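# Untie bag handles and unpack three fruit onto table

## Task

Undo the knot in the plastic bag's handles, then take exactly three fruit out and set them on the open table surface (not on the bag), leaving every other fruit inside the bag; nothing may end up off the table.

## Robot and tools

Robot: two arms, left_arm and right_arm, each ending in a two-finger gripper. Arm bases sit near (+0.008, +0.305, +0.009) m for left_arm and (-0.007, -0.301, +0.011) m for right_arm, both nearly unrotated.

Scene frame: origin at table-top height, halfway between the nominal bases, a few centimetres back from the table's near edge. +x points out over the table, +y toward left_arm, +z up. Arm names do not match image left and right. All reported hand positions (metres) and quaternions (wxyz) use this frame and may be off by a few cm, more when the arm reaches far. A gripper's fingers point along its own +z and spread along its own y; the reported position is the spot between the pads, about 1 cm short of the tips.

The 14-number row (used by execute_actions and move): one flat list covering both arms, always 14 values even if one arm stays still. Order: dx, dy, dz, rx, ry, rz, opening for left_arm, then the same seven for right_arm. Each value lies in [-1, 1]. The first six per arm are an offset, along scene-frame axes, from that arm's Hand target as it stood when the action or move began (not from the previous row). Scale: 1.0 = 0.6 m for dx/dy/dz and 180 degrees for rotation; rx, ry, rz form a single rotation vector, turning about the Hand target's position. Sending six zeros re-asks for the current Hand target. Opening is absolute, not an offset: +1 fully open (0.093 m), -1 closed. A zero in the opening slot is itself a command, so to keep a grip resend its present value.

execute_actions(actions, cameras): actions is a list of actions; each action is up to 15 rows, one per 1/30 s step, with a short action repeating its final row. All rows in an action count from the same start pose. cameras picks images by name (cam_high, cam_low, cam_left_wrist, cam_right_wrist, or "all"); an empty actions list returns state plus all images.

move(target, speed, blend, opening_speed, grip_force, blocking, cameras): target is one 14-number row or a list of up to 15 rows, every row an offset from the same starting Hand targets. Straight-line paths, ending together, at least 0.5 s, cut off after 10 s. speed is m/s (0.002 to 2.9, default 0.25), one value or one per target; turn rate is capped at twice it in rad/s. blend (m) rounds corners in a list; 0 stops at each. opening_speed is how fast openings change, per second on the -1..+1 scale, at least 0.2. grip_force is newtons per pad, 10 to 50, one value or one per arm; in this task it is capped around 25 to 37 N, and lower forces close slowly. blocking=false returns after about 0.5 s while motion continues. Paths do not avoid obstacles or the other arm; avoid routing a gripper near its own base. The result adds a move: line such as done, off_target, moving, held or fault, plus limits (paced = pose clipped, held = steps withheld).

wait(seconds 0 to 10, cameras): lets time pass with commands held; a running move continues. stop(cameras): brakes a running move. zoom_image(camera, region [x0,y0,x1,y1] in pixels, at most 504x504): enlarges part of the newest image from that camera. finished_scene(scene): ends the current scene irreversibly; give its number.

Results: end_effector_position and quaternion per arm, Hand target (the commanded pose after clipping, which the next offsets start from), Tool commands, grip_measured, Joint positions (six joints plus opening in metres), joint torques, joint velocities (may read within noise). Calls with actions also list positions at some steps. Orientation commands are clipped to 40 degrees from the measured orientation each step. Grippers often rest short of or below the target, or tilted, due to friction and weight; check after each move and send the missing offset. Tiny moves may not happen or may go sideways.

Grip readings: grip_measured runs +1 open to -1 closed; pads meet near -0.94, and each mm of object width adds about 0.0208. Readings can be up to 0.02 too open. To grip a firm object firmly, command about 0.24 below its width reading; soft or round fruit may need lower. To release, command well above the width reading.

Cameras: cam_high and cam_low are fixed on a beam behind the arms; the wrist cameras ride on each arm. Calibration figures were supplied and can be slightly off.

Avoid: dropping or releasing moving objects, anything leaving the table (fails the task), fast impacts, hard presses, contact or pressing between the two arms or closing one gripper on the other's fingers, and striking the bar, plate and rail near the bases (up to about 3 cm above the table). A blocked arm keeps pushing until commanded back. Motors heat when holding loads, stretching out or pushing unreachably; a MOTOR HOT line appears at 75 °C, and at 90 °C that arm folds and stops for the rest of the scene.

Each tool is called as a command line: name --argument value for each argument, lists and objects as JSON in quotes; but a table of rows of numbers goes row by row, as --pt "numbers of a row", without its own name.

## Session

execute_actions --actions '[]'

zoom_image --camera "cam_high" --region '[360, 150, 540, 280]'

Scene clock: 0.00 s.
left_arm: end_effector_position=(+0.3924, +0.3124, +0.1092) grip_measured=+1.000 end_effector_quat_wxyz=(+0.602, -0.060, +0.792, +0.085) | right_arm: end_effector_position=(+0.3640, -0.3472, +0.0680) grip_measured=+1.000 end_effector_quat_wxyz=(+0.533, +0.086, +0.839, -0.071)
Joint positions: left_arm=[-0.097 1.586 0.333 0.963 -0.318 -0.036 0.093] | right_arm=[-0.082 1.565 0.312 0.83 0.127 0.08 0.093]
Joint velocities: within noise
Joint torques (N m): no reading
Heat: left arm: 40 °C; right arm: 51 °C.
Hand target: left_arm +0.3927, +0.3126, +0.1088; +0.600, -0.060, +0.793, +0.085 | right_arm +0.3666, -0.3487, +0.0736; +0.540, +0.089, +0.834, -0.072
Tool commands: left_gripper/opening=+1.0 right_gripper/opening=+1.0
camera_calibration:
cam_left_wrist: T_world_to_cam=[[0.19088, -0.97943, -0.0654409, 0.237414], [-0.637994, -0.07312, -0.766562, 0.396576], [0.746008, 0.188072, -0.638827, -0.192742], [0, 0, 0, 1]] pos_world=[0.351483, 0.297778, 0.196407]
cam_right_wrist: T_world_to_cam=[[-0.216211, -0.975729, 0.034733, -0.262561], [-0.742061, 0.141106, -0.655313, 0.403444], [0.634507, -0.16746, -0.754558, -0.151922], [0, 0, 0, 1]] pos_world=[0.339007, -0.338558, 0.158867]

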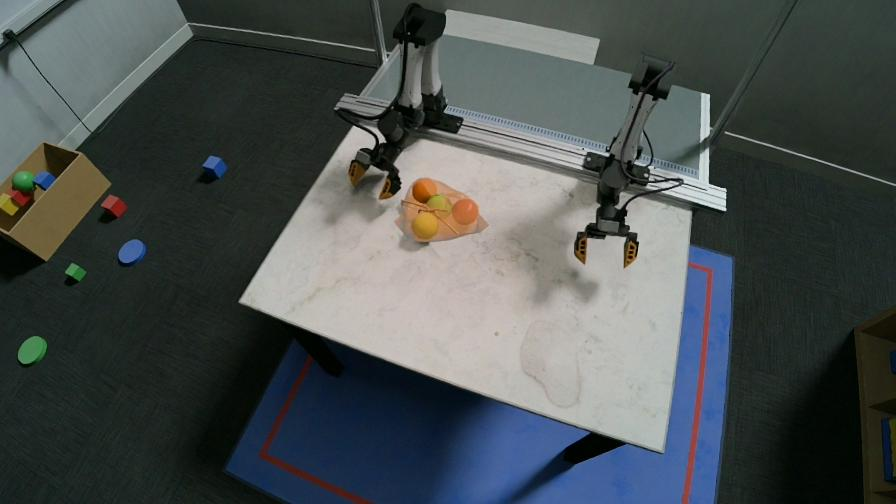

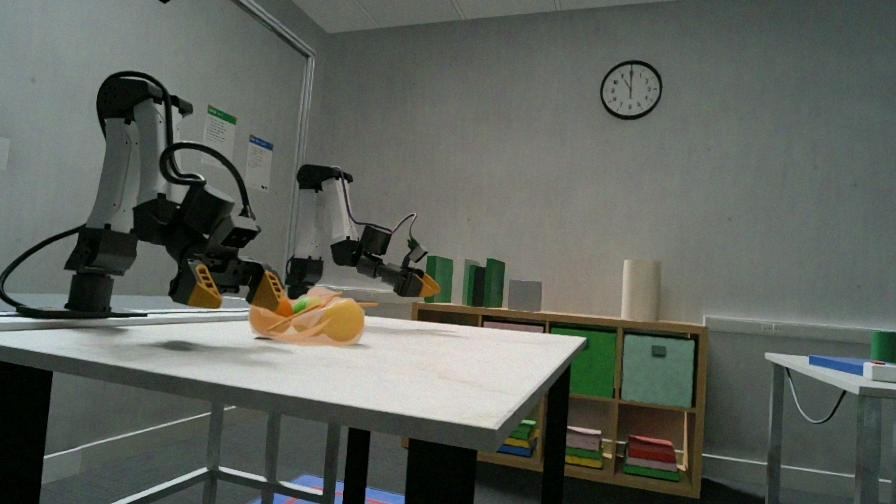

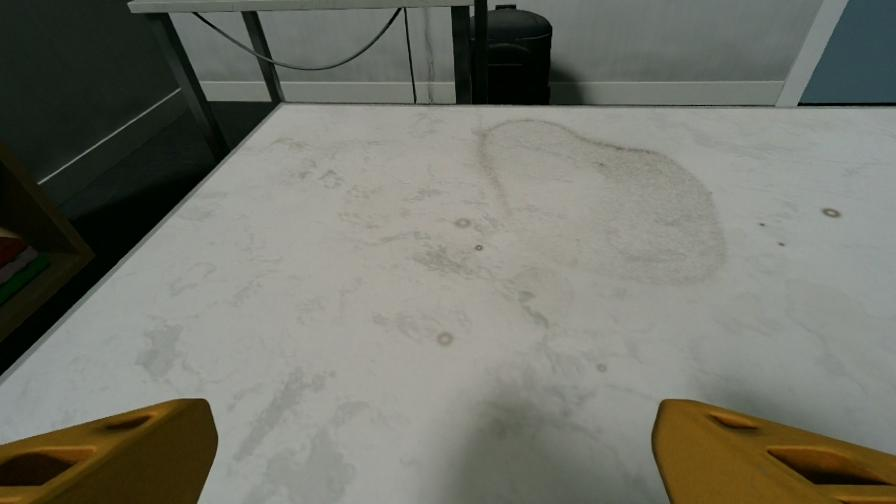

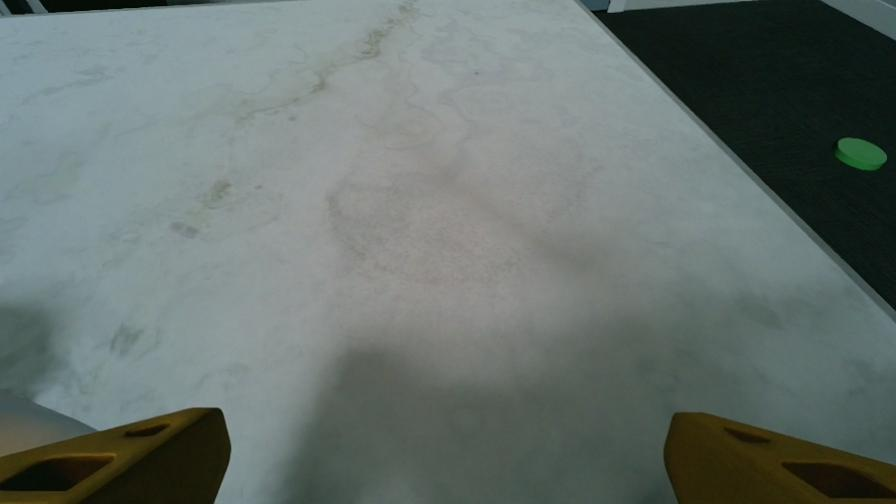

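Scaled by 2.800 from the camera's 896x504 image, which has a finer 1280x720 frame.

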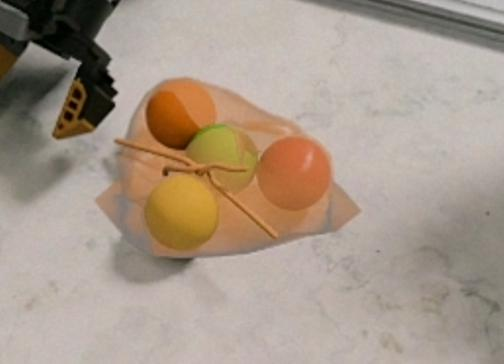

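move --target '[0,0,0,0,0,0,1,-0.111,0.3562,0.2273,0.0301,0.1983,0.0678,1]' --speed 0.25 --cameras '["cam_right_wrist"]'

zoom_image --camera "cam_right_wrist" --region '[250, 100, 650, 400]'

Scene clock: 14.77 s.
left_arm: end_effector_position=(+0.3924, +0.3124, +0.1092) grip_measured=+1.000 end_effector_quat_wxyz=(+0.602, -0.060, +0.792, +0.085) | right_arm: end_effector_position=(+0.2992, -0.1391, +0.2022) grip_measured=+1.000 end_effector_quat_wxyz=(+0.259, -0.003, +0.966, -0.008)
Joint positions: left_arm=[-0.097 1.586 0.333 0.963 -0.318 -0.036 0.093] | right_arm=[0.604 1.407 1.331 -1.016 0.285 0.549 0.093]
Joint torques (N m): left_arm=[0.35 -5.01 5.74 2.36 -0.07 -0.03] | right_arm=[0.09 -4.63 12.66 1.21 0.1 0.06]
Heat: left arm: 41 °C; right arm: 53 °C.
Hand target: left_arm +0.3927, +0.3126, +0.1088; +0.600, -0.060, +0.793, +0.085 | right_arm +0.3000, -0.1350, +0.2099; +0.259, +0.000, +0.966, +0.000
Off the commanded pose: left_arm 0.001 m, 0 deg | right_arm 0.009 m, 1 deg.
move: done
camera_calibration:
cam_right_wrist: T_world_to_cam=[[0.00918561, -0.999753, 0.0202321, -0.146095], [-0.994538, -0.0112377, -0.103768, 0.356792], [0.10397, -0.0191684, -0.994396, 0.253109], [0, 0, 0, 1]] pos_world=[0.329869, -0.137198, 0.29167]
Images, in order (width x height): cam_right_wrist 896x504.

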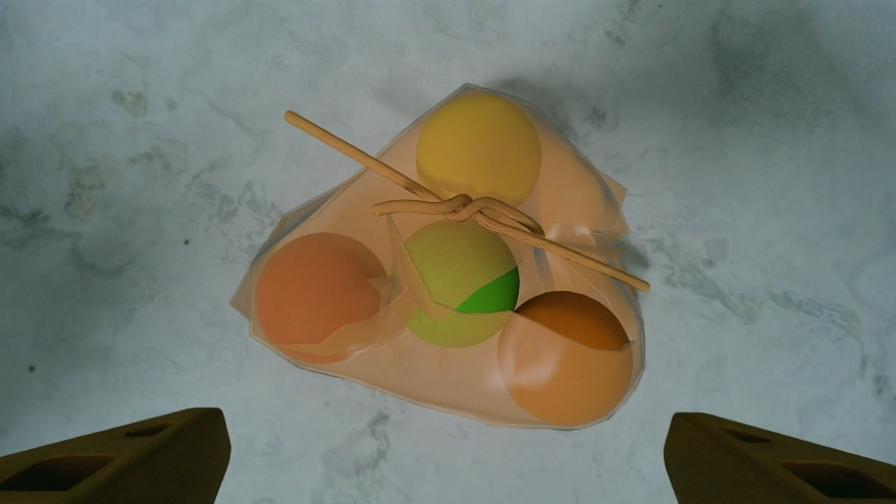

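Scaled by 1.260 from the camera's 896x504 image, which has a finer 1280x720 frame.

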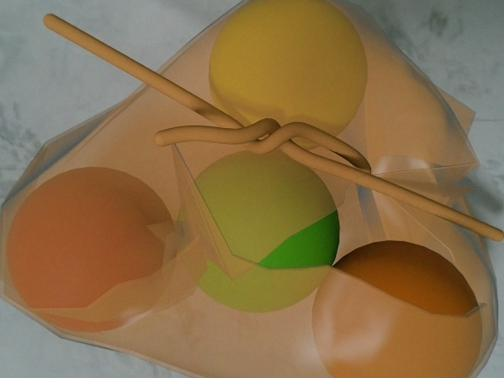

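zoom_image --camera "cam_right_wrist" --region '[360, 150, 580, 280]'

Scaled by 2.291 from the camera's 896x504 image, which has a finer 1280x720 frame.

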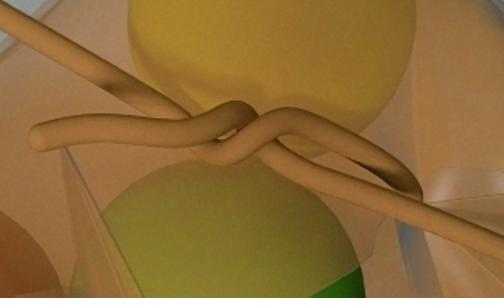

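move --target '[0,0,0,0,0,0,1,-0.1667,-0.0167,-0.137,0,-0.333,0,1]' --speed 0.25 --cameras '["cam_right_wrist"]'

zoom_image --camera "cam_right_wrist" --region '[280, 200, 640, 380]'

zoom_image --camera "cam_right_wrist" --region '[380, 220, 560, 320]'

Scene clock: 69.37 s.
left_arm: end_effector_position=(+0.3924, +0.3124, +0.1092) grip_measured=+1.000 end_effector_quat_wxyz=(+0.602, -0.060, +0.792, +0.085) | right_arm: end_effector_position=(+0.2008, -0.1433, +0.1285) grip_measured=+1.000 end_effector_quat_wxyz=(+0.696, +0.004, +0.718, -0.002)
Joint positions: left_arm=[-0.097 1.586 0.333 0.963 -0.318 -0.036 0.093] | right_arm=[1.333 1.581 0.015 1.536 1.348 0.075 0.093]
Joint torques (N m): left_arm=[0.36 -5 5.68 2.38 -0.08 -0.03] | right_arm=[-0.06 -2.29 2.66 2.09 0.01 -0.1]
Heat: left arm: 42 °C; right arm: 61 °C.
Hand target: left_arm +0.3927, +0.3126, +0.1088; +0.600, -0.060, +0.793, +0.085 | right_arm +0.1999, -0.1450, +0.1277; +0.707, +0.000, +0.707, +0.000
Off the commanded pose: left_arm 0.001 m, 0 deg | right_arm 0.002 m, 2 deg.
joint sent to its limit (right arm) — joint 4 (wrist pitch), upper limit. The joint targets still meet the commanded pose.
move: done
camera_calibration:
cam_right_wrist: T_world_to_cam=[[-0.00769259, -0.999949, 0.00654447, -0.142808], [-0.4371, -0.00252385, -0.899409, 0.242723], [0.89938, -0.00977937, -0.437059, -0.0399562], [0, 0, 0, 1]] pos_world=[0.140931, -0.142579, 0.201778]
Images, in order (width x height): cam_right_wrist 896x504.

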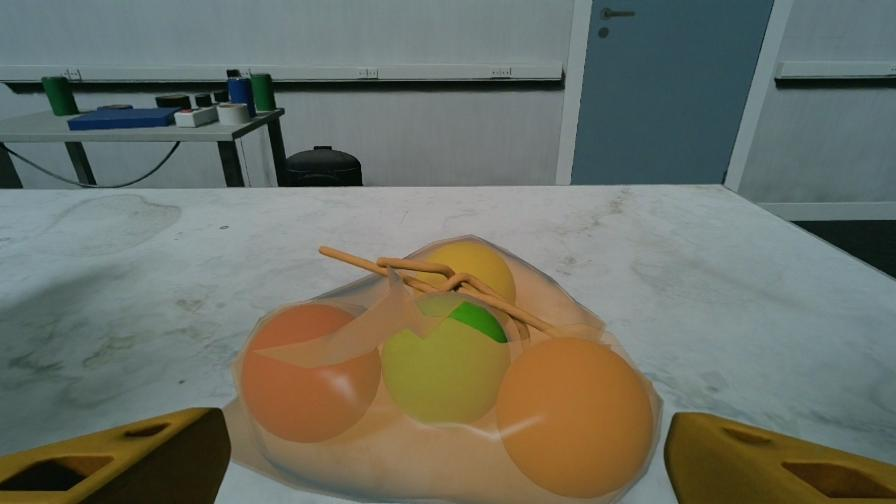

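Scaled by 1.400 from the camera's 896x504 image, which has a finer 1280x720 frame.

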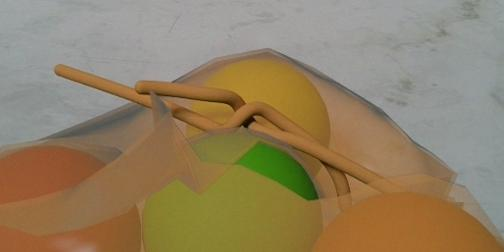

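Scaled by 2.800 from the camera's 896x504 image, which has a finer 1280x720 frame.

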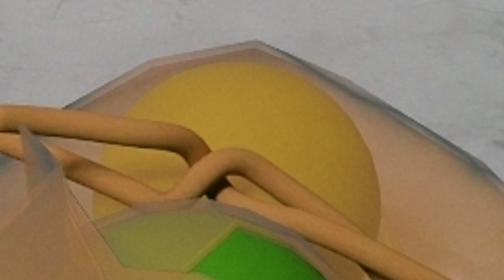

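move --target '[-0.0345,-0.6627,0.1353,0.1542,0.2627,-0.4643,0.0,0.1635,-0.1083,0.05,0.2597,0.4497,-0.2597,1]' --speed 0.3 --cameras '["cam_right_wrist","cam_left_wrist"]'

zoom_image --camera "cam_left_wrist" --region '[350, 100, 650, 400]'

Scene clock: 161.83 s.
left_arm: end_effector_position=(+0.3734, -0.0846, +0.1975) grip_measured=+0.002 end_effector_quat_wxyz=(+0.182, +0.623, +0.748, -0.136) | right_arm: end_effector_position=(+0.2958, -0.2096, +0.1529) grip_measured=+1.000 end_effector_quat_wxyz=(+0.004, +0.500, +0.866, -0.001)
Joint positions: left_arm=[-0.71 2.491 2.811 -1.505 0.267 0.603 0.045] | right_arm=[0.255 1.683 1.521 -1.369 -0.028 1.31 0.093]
Joint torques (N m): left_arm=[0.24 -9.29 7.77 1.1 0.3 0.08] | right_arm=[-0.81 -6.01 11.22 0.24 -0.03 -0.08]
Heat: left arm: 47 °C; right arm: 51 °C.
Hand target: left_arm +0.3720, -0.0850, +0.1901; +0.166, +0.628, +0.748, -0.138 | right_arm +0.2981, -0.2101, +0.1578; +0.000, +0.500, +0.866, +0.000
Off the commanded pose: left_arm 0.008 m, 2 deg | right_arm 0.005 m, 1 deg.
move: done
camera_calibration:
cam_left_wrist: T_world_to_cam=[[-0.983634, -0.179109, -0.0195929, 0.35523], [-0.178503, 0.983505, -0.0292317, 0.195329], [0.0245054, -0.0252559, -0.999381, 0.275071], [0, 0, 0, 1]] pos_world=[0.377542, -0.121535, 0.287571]
cam_right_wrist: T_world_to_cam=[[-0.860744, -0.509033, -0.00207461, 0.148123], [-0.467161, 0.788309, 0.40041, 0.281931], [-0.202187, 0.34562, -0.916334, 0.358265], [0, 0, 0, 1]] pos_world=[0.33164, -0.270673, 0.21571]
Images, in order (width x height): cam_left_wrist 896x504, cam_right_wrist 896x504.

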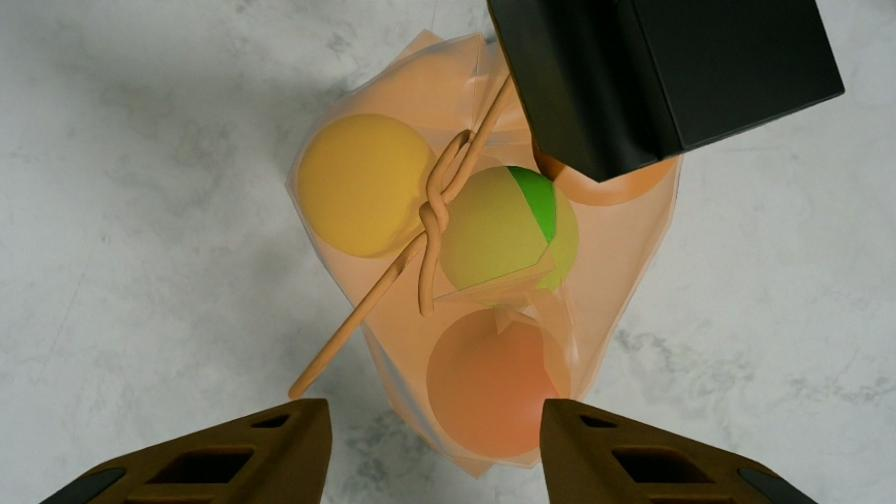

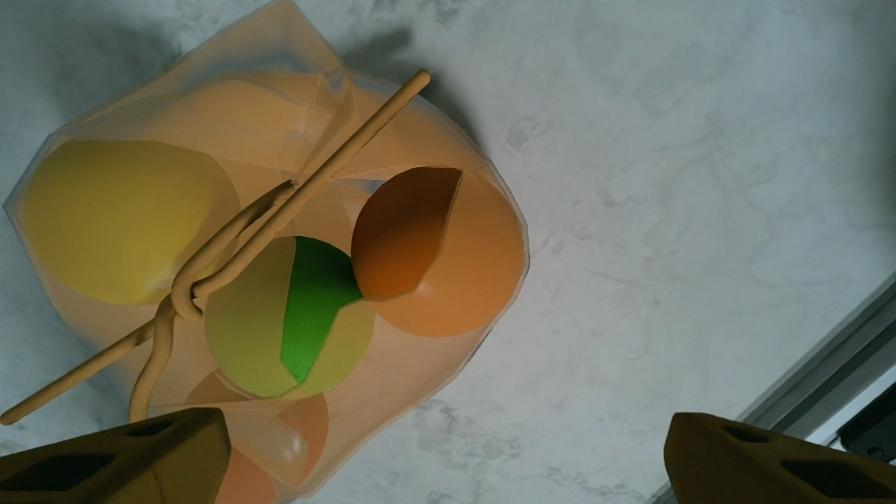

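Scaled by 1.680 from the camera's 896x504 image, which has a finer 1280x720 frame.

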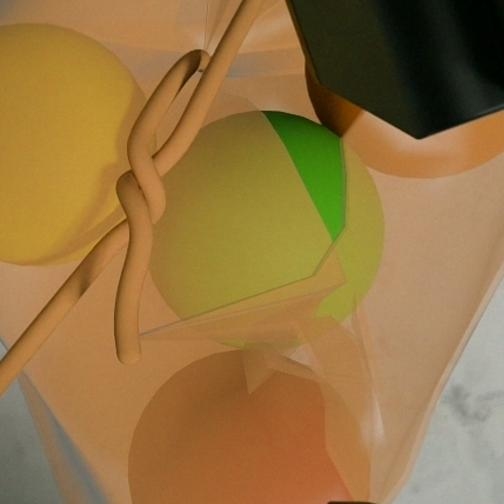

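move --pt "0.0193 -0.0123 -0.08 0 0 0 -0.35 -0.004 0.0068 -0.1 0 0 0 0.8" --pt "0.0193 -0.0123 -0.0932 0 0 0 -0.35 -0.004 0.0068 -0.198 0 0 0 0.8" --speed 0.08 --cameras '["cam_right_wrist","cam_left_wrist"]'

Scene clock: 197.57 s.
left_arm: end_effector_position=(+0.3824, -0.0918, +0.1326) grip_measured=-0.348 end_effector_quat_wxyz=(+0.150, +0.626, +0.754, -0.135) | right_arm: end_effector_position=(+0.2912, -0.2114, +0.1205) grip_measured=+0.802 end_effector_quat_wxyz=(-0.003, +0.499, +0.867, -0.008)
Joint positions: left_arm=[-0.71 2.48 2.531 -1.303 0.268 0.61 0.028] | right_arm=[0.256 1.684 1.394 -1.259 -0.028 1.31 0.084]
Joint torques (N m): left_arm=[0.51 -14.32 5.37 1.25 0.31 0.07] | right_arm=[-0.17 -7.2 8.44 0.46 0.09 0.03]
Heat: left arm: 48 °C; right arm: 56 °C.
Hand target: left_arm +0.3821, -0.0914, +0.1482; +0.166, +0.628, +0.748, -0.138 (not the last commanded pose) | right_arm +0.2914, -0.2113, +0.1213; -0.002, +0.499, +0.867, -0.007 (not the last commanded pose)
Off the commanded pose: left_arm 0.002 m, 2 deg | right_arm 0.082 m, 1 deg.
move: held (right_arm; a check stopped the path); path passed 0 of 2 targets; limits=held
pose unreachable (right arm): on one or more control steps of this call, first in action 0 (counted from 0), this arm could not follow its commanded pose, so it was not sent that pose on those steps. It may still have moved: this result reports where it is.
cause: moving toward the commanded pose would bring a part of the arm too close to another arm (this arm's wrist (the part past joint 4) and the left arm's wrist camera, at the place that arm is still heading or pushing toward).
camera_calibration:
cam_left_wrist: T_world_to_cam=[[-0.984633, -0.173579, 0.0191746, 0.357302], [-0.173132, 0.984631, 0.0229509, 0.193283], [-0.0228637, 0.0192785, -0.999553, 0.231956], [0, 0, 0, 1]] pos_world=[0.390579, -0.132764, 0.220565]
cam_right_wrist: T_world_to_cam=[[-0.860185, -0.509731, 0.0160101, 0.140675], [-0.460517, 0.789857, 0.405031, 0.292047], [-0.219103, 0.341029, -0.914163, 0.331955], [0, 0, 0, 1]] pos_world=[0.328232, -0.272175, 0.18292]
Images, in order (width x height): cam_left_wrist 896x504, cam_right_wrist 896x504.

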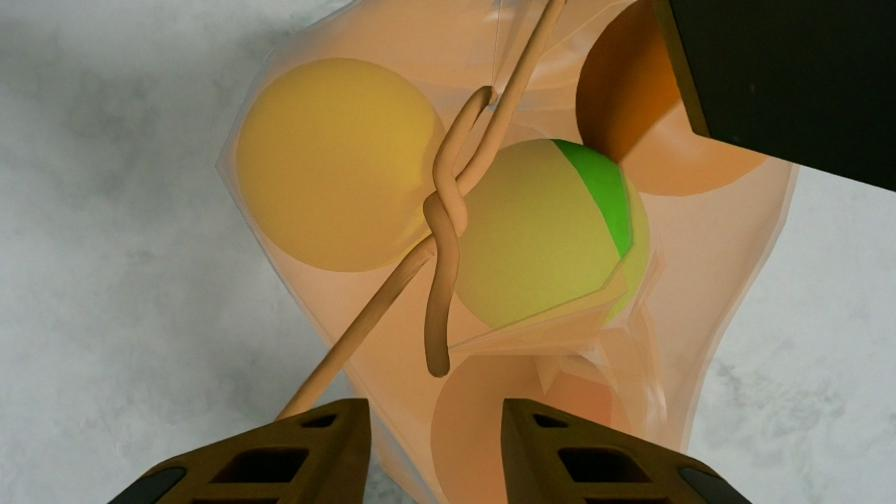

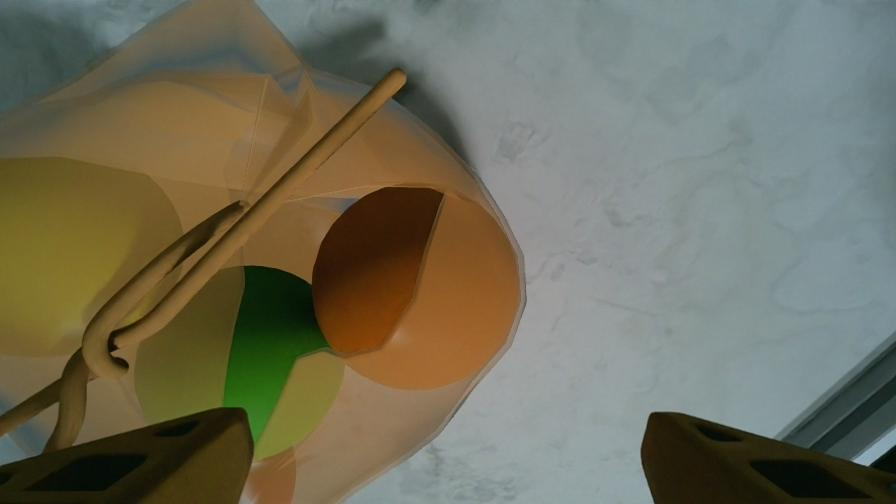

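move --pt "0 0 0 0 0 0 -0.35 0.0 -0.08 0.06 0 0 0 0.8" --pt "0.0065 -0.0317 -0.068 0 0 0 -0.45 0 -0.1 0.06 0 0 0 0.8" --speed 0.08 --cameras '["cam_left_wrist"]'

Scene clock: 214.83 s.
left_arm: end_effector_position=(+0.3870, -0.1105, +0.1151) grip_measured=-0.448 end_effector_quat_wxyz=(+0.173, +0.630, +0.744, -0.138) | right_arm: end_effector_position=(+0.2913, -0.2692, +0.1416) grip_measured=+0.802 end_effector_quat_wxyz=(-0.015, +0.498, +0.867, -0.019)
Joint positions: left_arm=[-0.73 2.48 2.443 -1.163 0.268 0.603 0.024] | right_arm=[0.065 1.676 1.459 -1.371 -0.028 1.115 0.084]
Joint torques (N m): left_arm=[0.23 -11.33 5.39 1.35 0.23 -0.11] | right_arm=[-1.09 -10.04 10.54 0.13 -0.01 -0.1]
Heat: left arm: 57 °C; right arm: 56 °C.
Hand target: left_arm +0.3860, -0.1104, +0.1075; +0.166, +0.628, +0.748, -0.138 | right_arm +0.2914, -0.2714, +0.1573; -0.002, +0.499, +0.866, -0.007
Off the commanded pose: left_arm 0.008 m, 1 deg | right_arm 0.016 m, 2 deg.
move: off_target (right_arm)
camera_calibration:
cam_left_wrist: T_world_to_cam=[[-0.987122, -0.159694, -0.00932415, 0.364639], [-0.159517, 0.987042, -0.0174146, 0.212557], [0.0119843, -0.015703, -0.999805, 0.197707], [0, 0, 0, 1]] pos_world=[0.39148, -0.148467, 0.20477]
Images, in order (width x height): cam_left_wrist 896x504.

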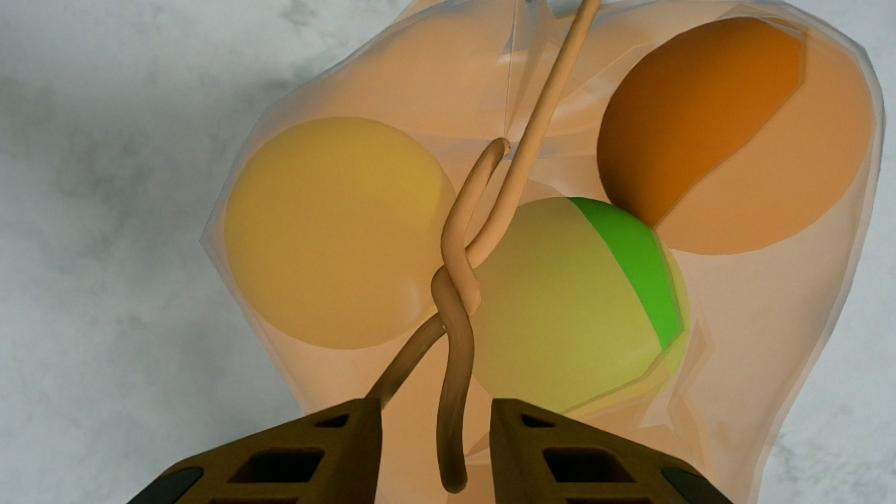

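move --pt "-0.0073 0.0035 -0.0243 0 0 0 -0.5 0 0 0 0 0 0 0.8" --speed 0.05 --cameras '["cam_left_wrist"]'

Scene clock: 236.77 s.
left_arm: end_effector_position=(+0.3843, -0.1074, +0.0804) grip_measured=-0.498 end_effector_quat_wxyz=(+0.156, +0.629, +0.749, -0.138) | right_arm: end_effector_position=(+0.2913, -0.2692, +0.1416) grip_measured=+0.802 end_effector_quat_wxyz=(-0.015, +0.498, +0.867, -0.019)
Joint positions: left_arm=[-0.73 2.472 2.301 -1.062 0.268 0.599 0.021] | right_arm=[0.065 1.676 1.459 -1.371 -0.028 1.115 0.084]
Joint torques (N m): left_arm=[-0.2 -14.35 5.39 1.21 0.23 -0.11] | right_arm=[-0.96 -10.03 10.55 0.12 0.03 -0.09]
Heat: left arm: 60 °C; right arm: 56 °C.
Hand target: left_arm +0.3817, -0.1083, +0.0930; +0.166, +0.628, +0.748, -0.138 | right_arm +0.2914, -0.2714, +0.1573; -0.002, +0.499, +0.866, -0.007
Off the commanded pose: left_arm 0.013 m, 1 deg | right_arm 0.016 m, 2 deg.
move: off_target (left_arm, right_arm)
camera_calibration:
cam_left_wrist: T_world_to_cam=[[-0.986515, -0.16318, 0.0126576, 0.359699], [-0.163072, 0.986572, 0.0091296, 0.207596], [-0.0139774, 0.00694238, -0.999878, 0.175436], [0, 0, 0, 1]] pos_world=[0.391154, -0.147331, 0.168967]
Images, in order (width x height): cam_left_wrist 896x504.

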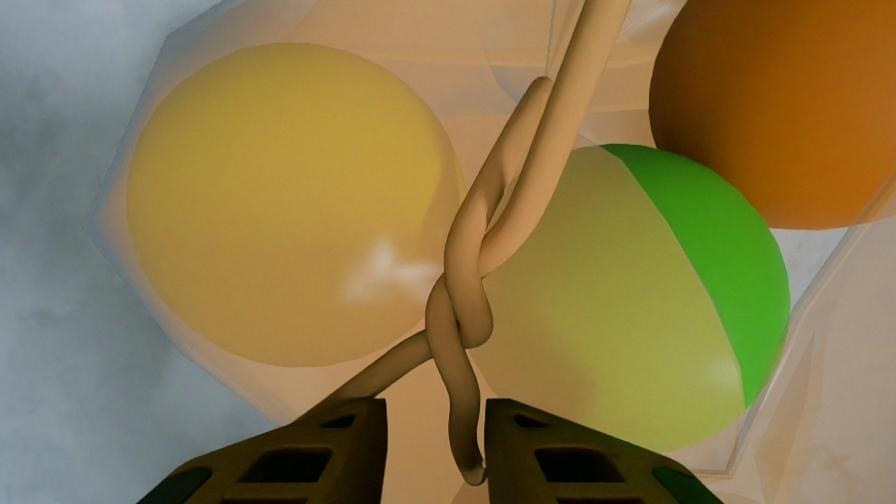

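move --pt "0 0 0 0 0 0 -1 0 0 0 0 0 0 0.8" --speed 0.05 --opening_speed 0.5 --cameras '["cam_left_wrist"]'

Scene clock: 246.63 s.
left_arm: end_effector_position=(+0.3837, -0.1080, +0.0804) grip_measured=-0.907 end_effector_quat_wxyz=(+0.156, +0.630, +0.748, -0.138) | right_arm: end_effector_position=(+0.2913, -0.2692, +0.1416) grip_measured=+0.802 end_effector_quat_wxyz=(-0.015, +0.498, +0.867, -0.019)
Joint positions: left_arm=[-0.732 2.472 2.301 -1.062 0.268 0.599 0.002] | right_arm=[0.065 1.676 1.459 -1.371 -0.028 1.115 0.084]
Joint torques (N m): left_arm=[0.03 -14.3 5.39 1.24 0.22 -0.1] | right_arm=[-1.01 -10.04 10.56 0.14 0.03 -0.07]
Heat: left arm: 65 °C; right arm: 56 °C.
Hand target: left_arm +0.3816, -0.1083, +0.0930; +0.166, +0.628, +0.748, -0.138 | right_arm +0.2914, -0.2714, +0.1573; -0.002, +0.499, +0.866, -0.007
Off the commanded pose: left_arm 0.013 m, 1 deg | right_arm 0.016 m, 2 deg.
move: off_target (left_arm, right_arm)
camera_calibration:
cam_left_wrist: T_world_to_cam=[[-0.986765, -0.161682, 0.0124282, 0.359366], [-0.161579, 0.98682, 0.00884895, 0.20759], [-0.0136952, 0.00672369, -0.999884, 0.175391], [0, 0, 0, 1]] pos_world=[0.390554, -0.147931, 0.169067]
Images, in order (width x height): cam_left_wrist 896x504.

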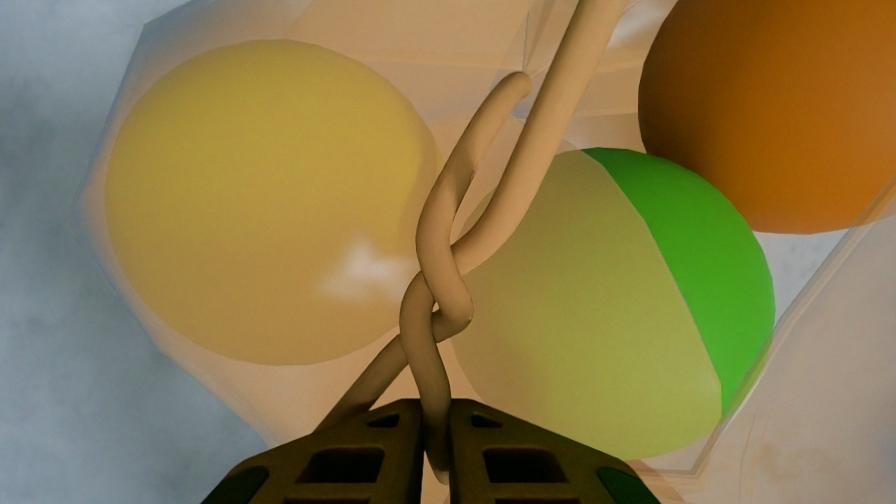

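move --pt "0 0.085 0.025 0 0 0 -1 0 0 0 0 0 0 0.8" --speed 0.05 --cameras '["cam_left_wrist","cam_high"]'

zoom_image --camera "cam_high" --region '[380, 150, 520, 260]'

Scene clock: 259.87 s.
left_arm: end_effector_position=(+0.3808, -0.0591, +0.0948) grip_measured=-0.907 end_effector_quat_wxyz=(+0.151, +0.626, +0.753, -0.137) | right_arm: end_effector_position=(+0.2913, -0.2692, +0.1416) grip_measured=+0.802 end_effector_quat_wxyz=(-0.015, +0.498, +0.867, -0.019)
Joint positions: left_arm=[-0.66 2.298 2.054 -1.018 0.287 0.66 0.002] | right_arm=[0.065 1.676 1.459 -1.371 -0.028 1.115 0.084]
Joint torques (N m): left_arm=[0.79 -13.5 5.57 1.22 0.31 0.11] | right_arm=[-1.02 -10.06 10.4 0.13 0.03 -0.07]
Heat: left arm: 70 °C; right arm: 56 °C.
Hand target: left_arm +0.3816, -0.0573, +0.1080; +0.166, +0.628, +0.748, -0.138 | right_arm +0.2914, -0.2714, +0.1573; -0.002, +0.499, +0.866, -0.007
Off the commanded pose: left_arm 0.013 m, 2 deg | right_arm 0.016 m, 2 deg.
move: off_target (left_arm, right_arm)
camera_calibration:
cam_left_wrist: T_world_to_cam=[[-0.984975, -0.17155, 0.0198763, 0.362302], [-0.171214, 0.985078, 0.017516, 0.161537], [-0.0225845, 0.0138497, -0.999649, 0.193163], [0, 0, 0, 1]] pos_world=[0.388878, -0.099649, 0.183065]
Images, in order (width x height): cam_high 896x504, cam_left_wrist 896x504.

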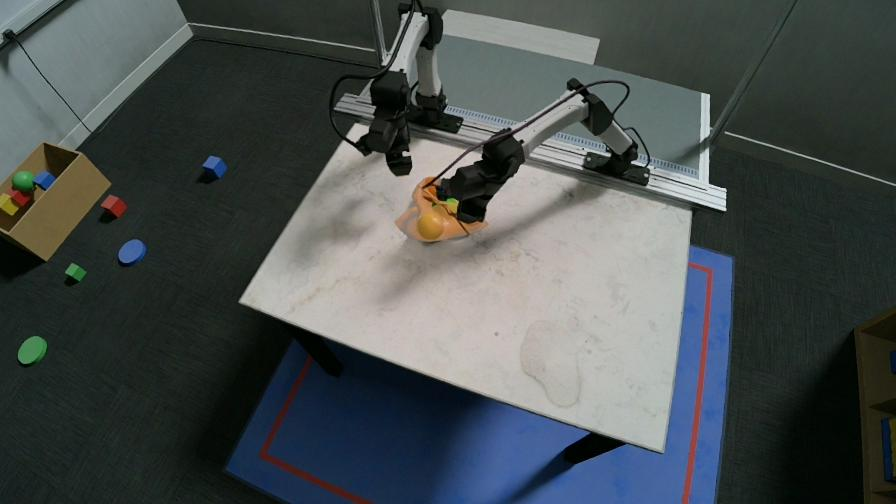

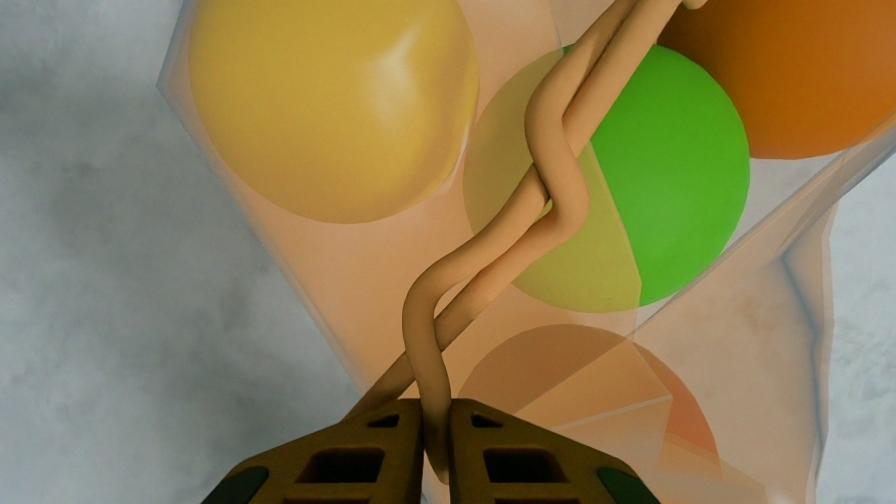

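Scaled by 3.600 from the camera's 896x504 image, which has a finer 1280x720 frame.

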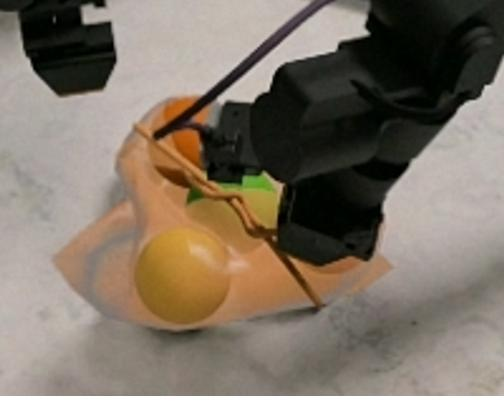

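move --pt "0 0.09 0.04 0 0 0 -1 0 0 0 0 0 0 0.8" --speed 0.06 --cameras '["cam_left_wrist","cam_high"]'

zoom_image --camera "cam_high" --region '[380, 150, 520, 260]'

Scene clock: 272.40 s.
left_arm: end_effector_position=(+0.3868, -0.0090, +0.1227) grip_measured=-0.907 end_effector_quat_wxyz=(+0.166, +0.626, +0.749, -0.138) | right_arm: end_effector_position=(+0.2913, -0.2692, +0.1416) grip_measured=+0.802 end_effector_quat_wxyz=(-0.015, +0.498, +0.867, -0.019)
Joint positions: left_arm=[-0.562 2.158 1.928 -1.031 0.32 0.757 0.002] | right_arm=[0.065 1.676 1.459 -1.371 -0.028 1.115 0.084]
Joint torques (N m): left_arm=[0.75 -12.45 5.5 0.96 0.33 0.07] | right_arm=[-0.99 -10.17 10.45 0.14 0.02 -0.08]
Heat: left arm: 73 °C; right arm: 57 °C.
Hand target: left_arm +0.3816, -0.0033, +0.1319; +0.166, +0.628, +0.748, -0.139 | right_arm +0.2914, -0.2714, +0.1573; -0.002, +0.499, +0.866, -0.007
Off the commanded pose: left_arm 0.012 m, 0 deg | right_arm 0.016 m, 2 deg.
move: off_target (left_arm, right_arm)
camera_calibration:
cam_left_wrist: T_world_to_cam=[[-0.985267, -0.171014, 0.00183715, 0.378564], [-0.171022, 0.985252, -0.00542587, 0.115436], [-0.000882153, -0.00566012, -0.999984, 0.212041], [0, 0, 0, 1]] pos_world=[0.392916, -0.0477931, 0.211969]
Images, in order (width x height): cam_high 896x504, cam_left_wrist 896x504.

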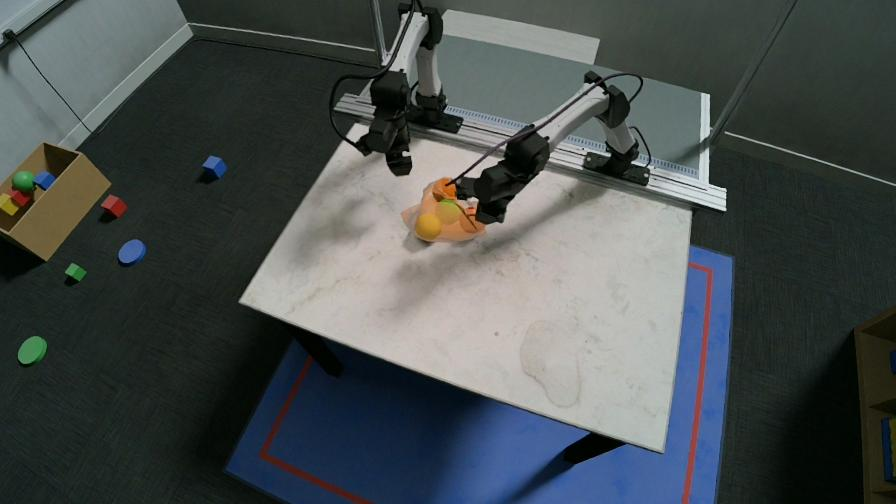

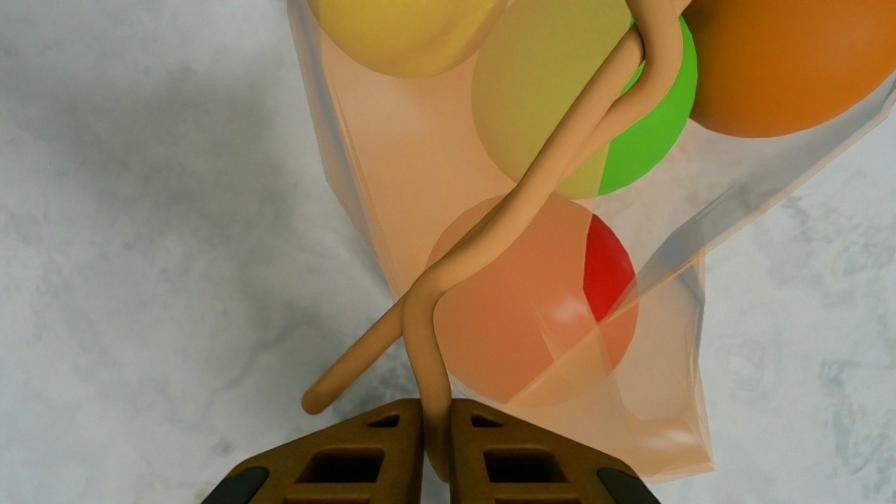

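Scaled by 3.600 from the camera's 896x504 image, which has a finer 1280x720 frame.

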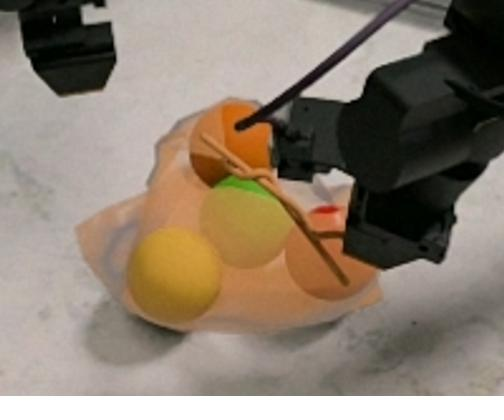

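move --pt "-0.02 0.1 0.03 0 0 0 -1 0 0 0 0 0 0 0.8" --speed 0.08 --cameras '["cam_left_wrist","cam_high"]'

zoom_image --camera "cam_high" --region '[380, 150, 520, 260]'

Scene clock: 290.70 s.
left_arm: end_effector_position=(+0.3764, +0.0512, +0.1436) grip_measured=-0.907 end_effector_quat_wxyz=(+0.168, +0.626, +0.749, -0.138) | right_arm: end_effector_position=(+0.2913, -0.2692, +0.1416) grip_measured=+0.802 end_effector_quat_wxyz=(-0.015, +0.498, +0.867, -0.019)
Joint positions: left_arm=[-0.45 1.994 1.764 -1.063 0.353 0.871 0.002] | right_arm=[0.065 1.676 1.459 -1.371 -0.028 1.115 0.084]
Joint torques (N m): left_arm=[0.69 -11.14 5.46 0.85 0.34 0.05] | right_arm=[-0.91 -9.95 10.47 0.1 0.03 -0.08]
Heat: left arm: 71 °C; right arm: 57 °C.
Hand target: left_arm +0.3695, +0.0567, +0.1498; +0.166, +0.628, +0.748, -0.139 | right_arm +0.2914, -0.2714, +0.1573; -0.002, +0.499, +0.866, -0.007
Off the commanded pose: left_arm 0.011 m, 0 deg | right_arm 0.016 m, 2 deg.
move: off_target (left_arm, right_arm)
camera_calibration:
cam_left_wrist: T_world_to_cam=[[-0.985307, -0.170782, -0.00163774, 0.379043], [-0.17076, 0.985268, -0.00938078, 0.0549036], [0.00321568, -0.00896329, -0.999955, 0.231744], [0, 0, 0, 1]] pos_world=[0.382104, 0.0127163, 0.232869]
Images, in order (width x height): cam_high 896x504, cam_left_wrist 896x504.

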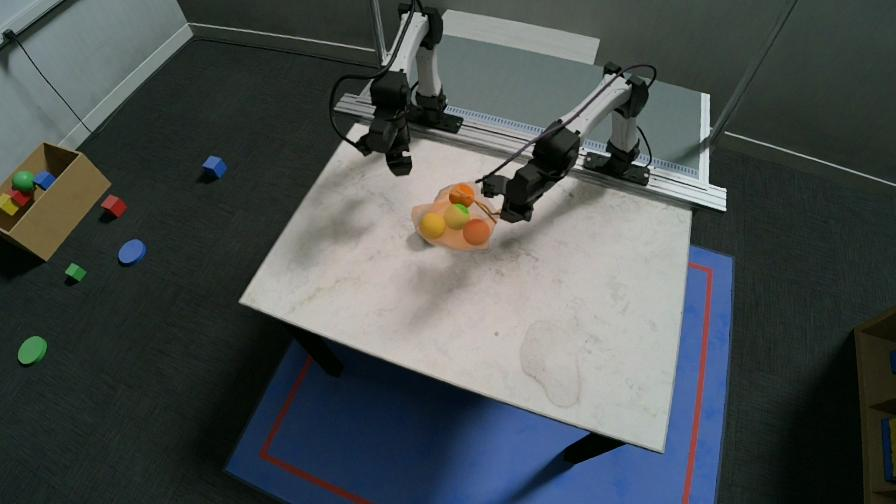

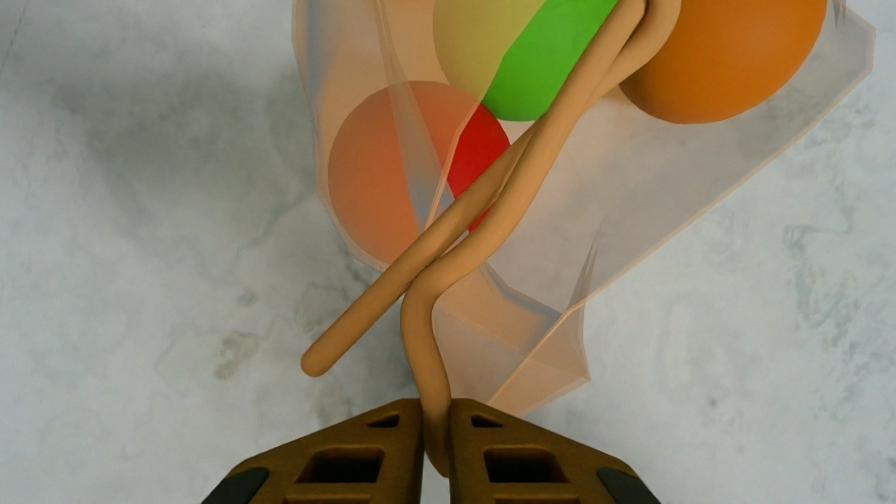

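Scaled by 3.600 from the camera's 896x504 image, which has a finer 1280x720 frame.

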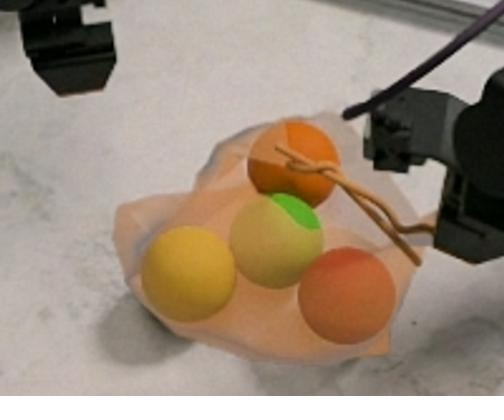

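move --pt "0 0 0 0 0 0 -1 -0.0107 0.2 0.0 0 0 0 0.8" --speed 0.2 --cameras '["cam_right_wrist"]'

Scene clock: 310.57 s.
left_arm: end_effector_position=(+0.3764, +0.0512, +0.1436) grip_measured=-0.907 end_effector_quat_wxyz=(+0.168, +0.626, +0.749, -0.138) | right_arm: end_effector_position=(+0.2834, -0.1513, +0.1526) grip_measured=+0.802 end_effector_quat_wxyz=(-0.003, +0.495, +0.869, -0.003)
Joint positions: left_arm=[-0.45 1.994 1.764 -1.063 0.353 0.872 0.002] | right_arm=[0.441 1.726 1.579 -1.39 -0.029 1.486 0.084]
Joint torques (N m): left_arm=[0.76 -11.12 5.44 0.85 0.34 0.07] | right_arm=[-0.16 -6.58 11.23 0.18 0.15 0.09]
Heat: left arm: 72 °C; right arm: 57 °C.
Hand target: left_arm +0.3696, +0.0567, +0.1498; +0.166, +0.628, +0.748, -0.139 | right_arm +0.2851, -0.1514, +0.1574; -0.002, +0.499, +0.866, -0.007
Off the commanded pose: left_arm 0.011 m, 0 deg | right_arm 0.005 m, 1 deg.
move: off_target (left_arm)
camera_calibration:
cam_right_wrist: T_world_to_cam=[[-0.855651, -0.517484, 0.00845019, 0.162762], [-0.469133, 0.782391, 0.409608, 0.228635], [-0.218577, 0.346517, -0.912222, 0.339448], [0, 0, 0, 1]] pos_world=[0.320723, -0.21228, 0.214626]
Images, in order (width x height): cam_right_wrist 896x504.

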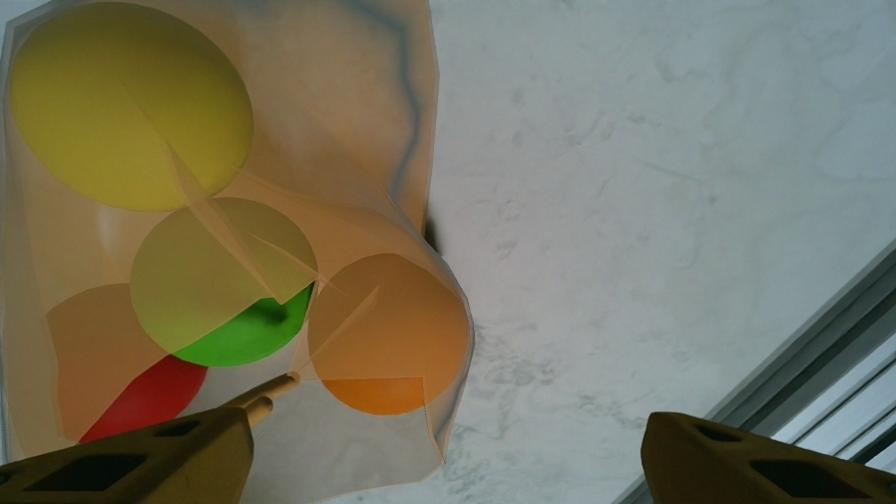

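move --pt "0 0 0 0 0 0 -1 -0.004 0.07 -0.07 0 0 0 0.8" --pt "0 0 0 0 0 0 -1 -0.004 0.0782 -0.2 0 0 0 0.8" --speed 0.1 --cameras '["cam_right_wrist"]'

Scene clock: 333.60 s.
left_arm: end_effector_position=(+0.3757, +0.0515, +0.1434) grip_measured=-0.907 end_effector_quat_wxyz=(+0.167, +0.627, +0.749, -0.138) | right_arm: end_effector_position=(+0.2898, -0.0975, +0.0533) grip_measured=+0.802 end_effector_quat_wxyz=(+0.005, +0.493, +0.870, +0.018)
Joint positions: left_arm=[-0.45 1.994 1.764 -1.066 0.354 0.873 0.002] | right_arm=[0.577 1.855 1.348 -0.981 -0.029 1.617 0.084]
Joint torques (N m): left_arm=[0.73 -11.08 5.45 0.88 0.34 0.06] | right_arm=[-0.16 -6.01 5.3 0.58 0.14 0.12]
Heat: left arm: 73 °C; right arm: 61 °C.
Hand target: left_arm +0.3695, +0.0567, +0.1498; +0.166, +0.628, +0.748, -0.139 | right_arm +0.2825, -0.1046, +0.0373; -0.002, +0.499, +0.866, -0.007
Off the commanded pose: left_arm 0.010 m, 0 deg | right_arm 0.019 m, 3 deg.
move: off_target (right_arm)
camera_calibration:
cam_right_wrist: T_world_to_cam=[[-0.852268, -0.521791, -0.0370624, 0.197914], [-0.488053, 0.767661, 0.415332, 0.233921], [-0.188265, 0.372062, -0.908915, 0.225156], [0, 0, 0, 1]] pos_world=[0.32523, -0.160074, 0.114828]
Images, in order (width x height): cam_right_wrist 896x504.

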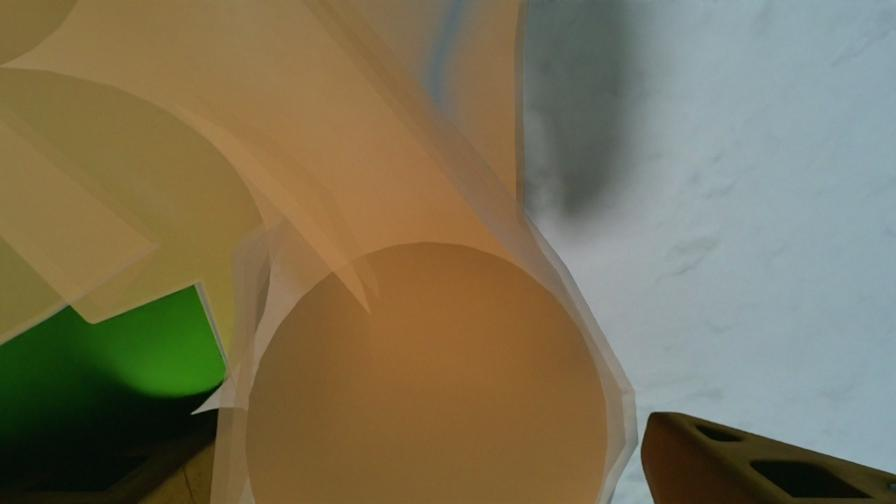

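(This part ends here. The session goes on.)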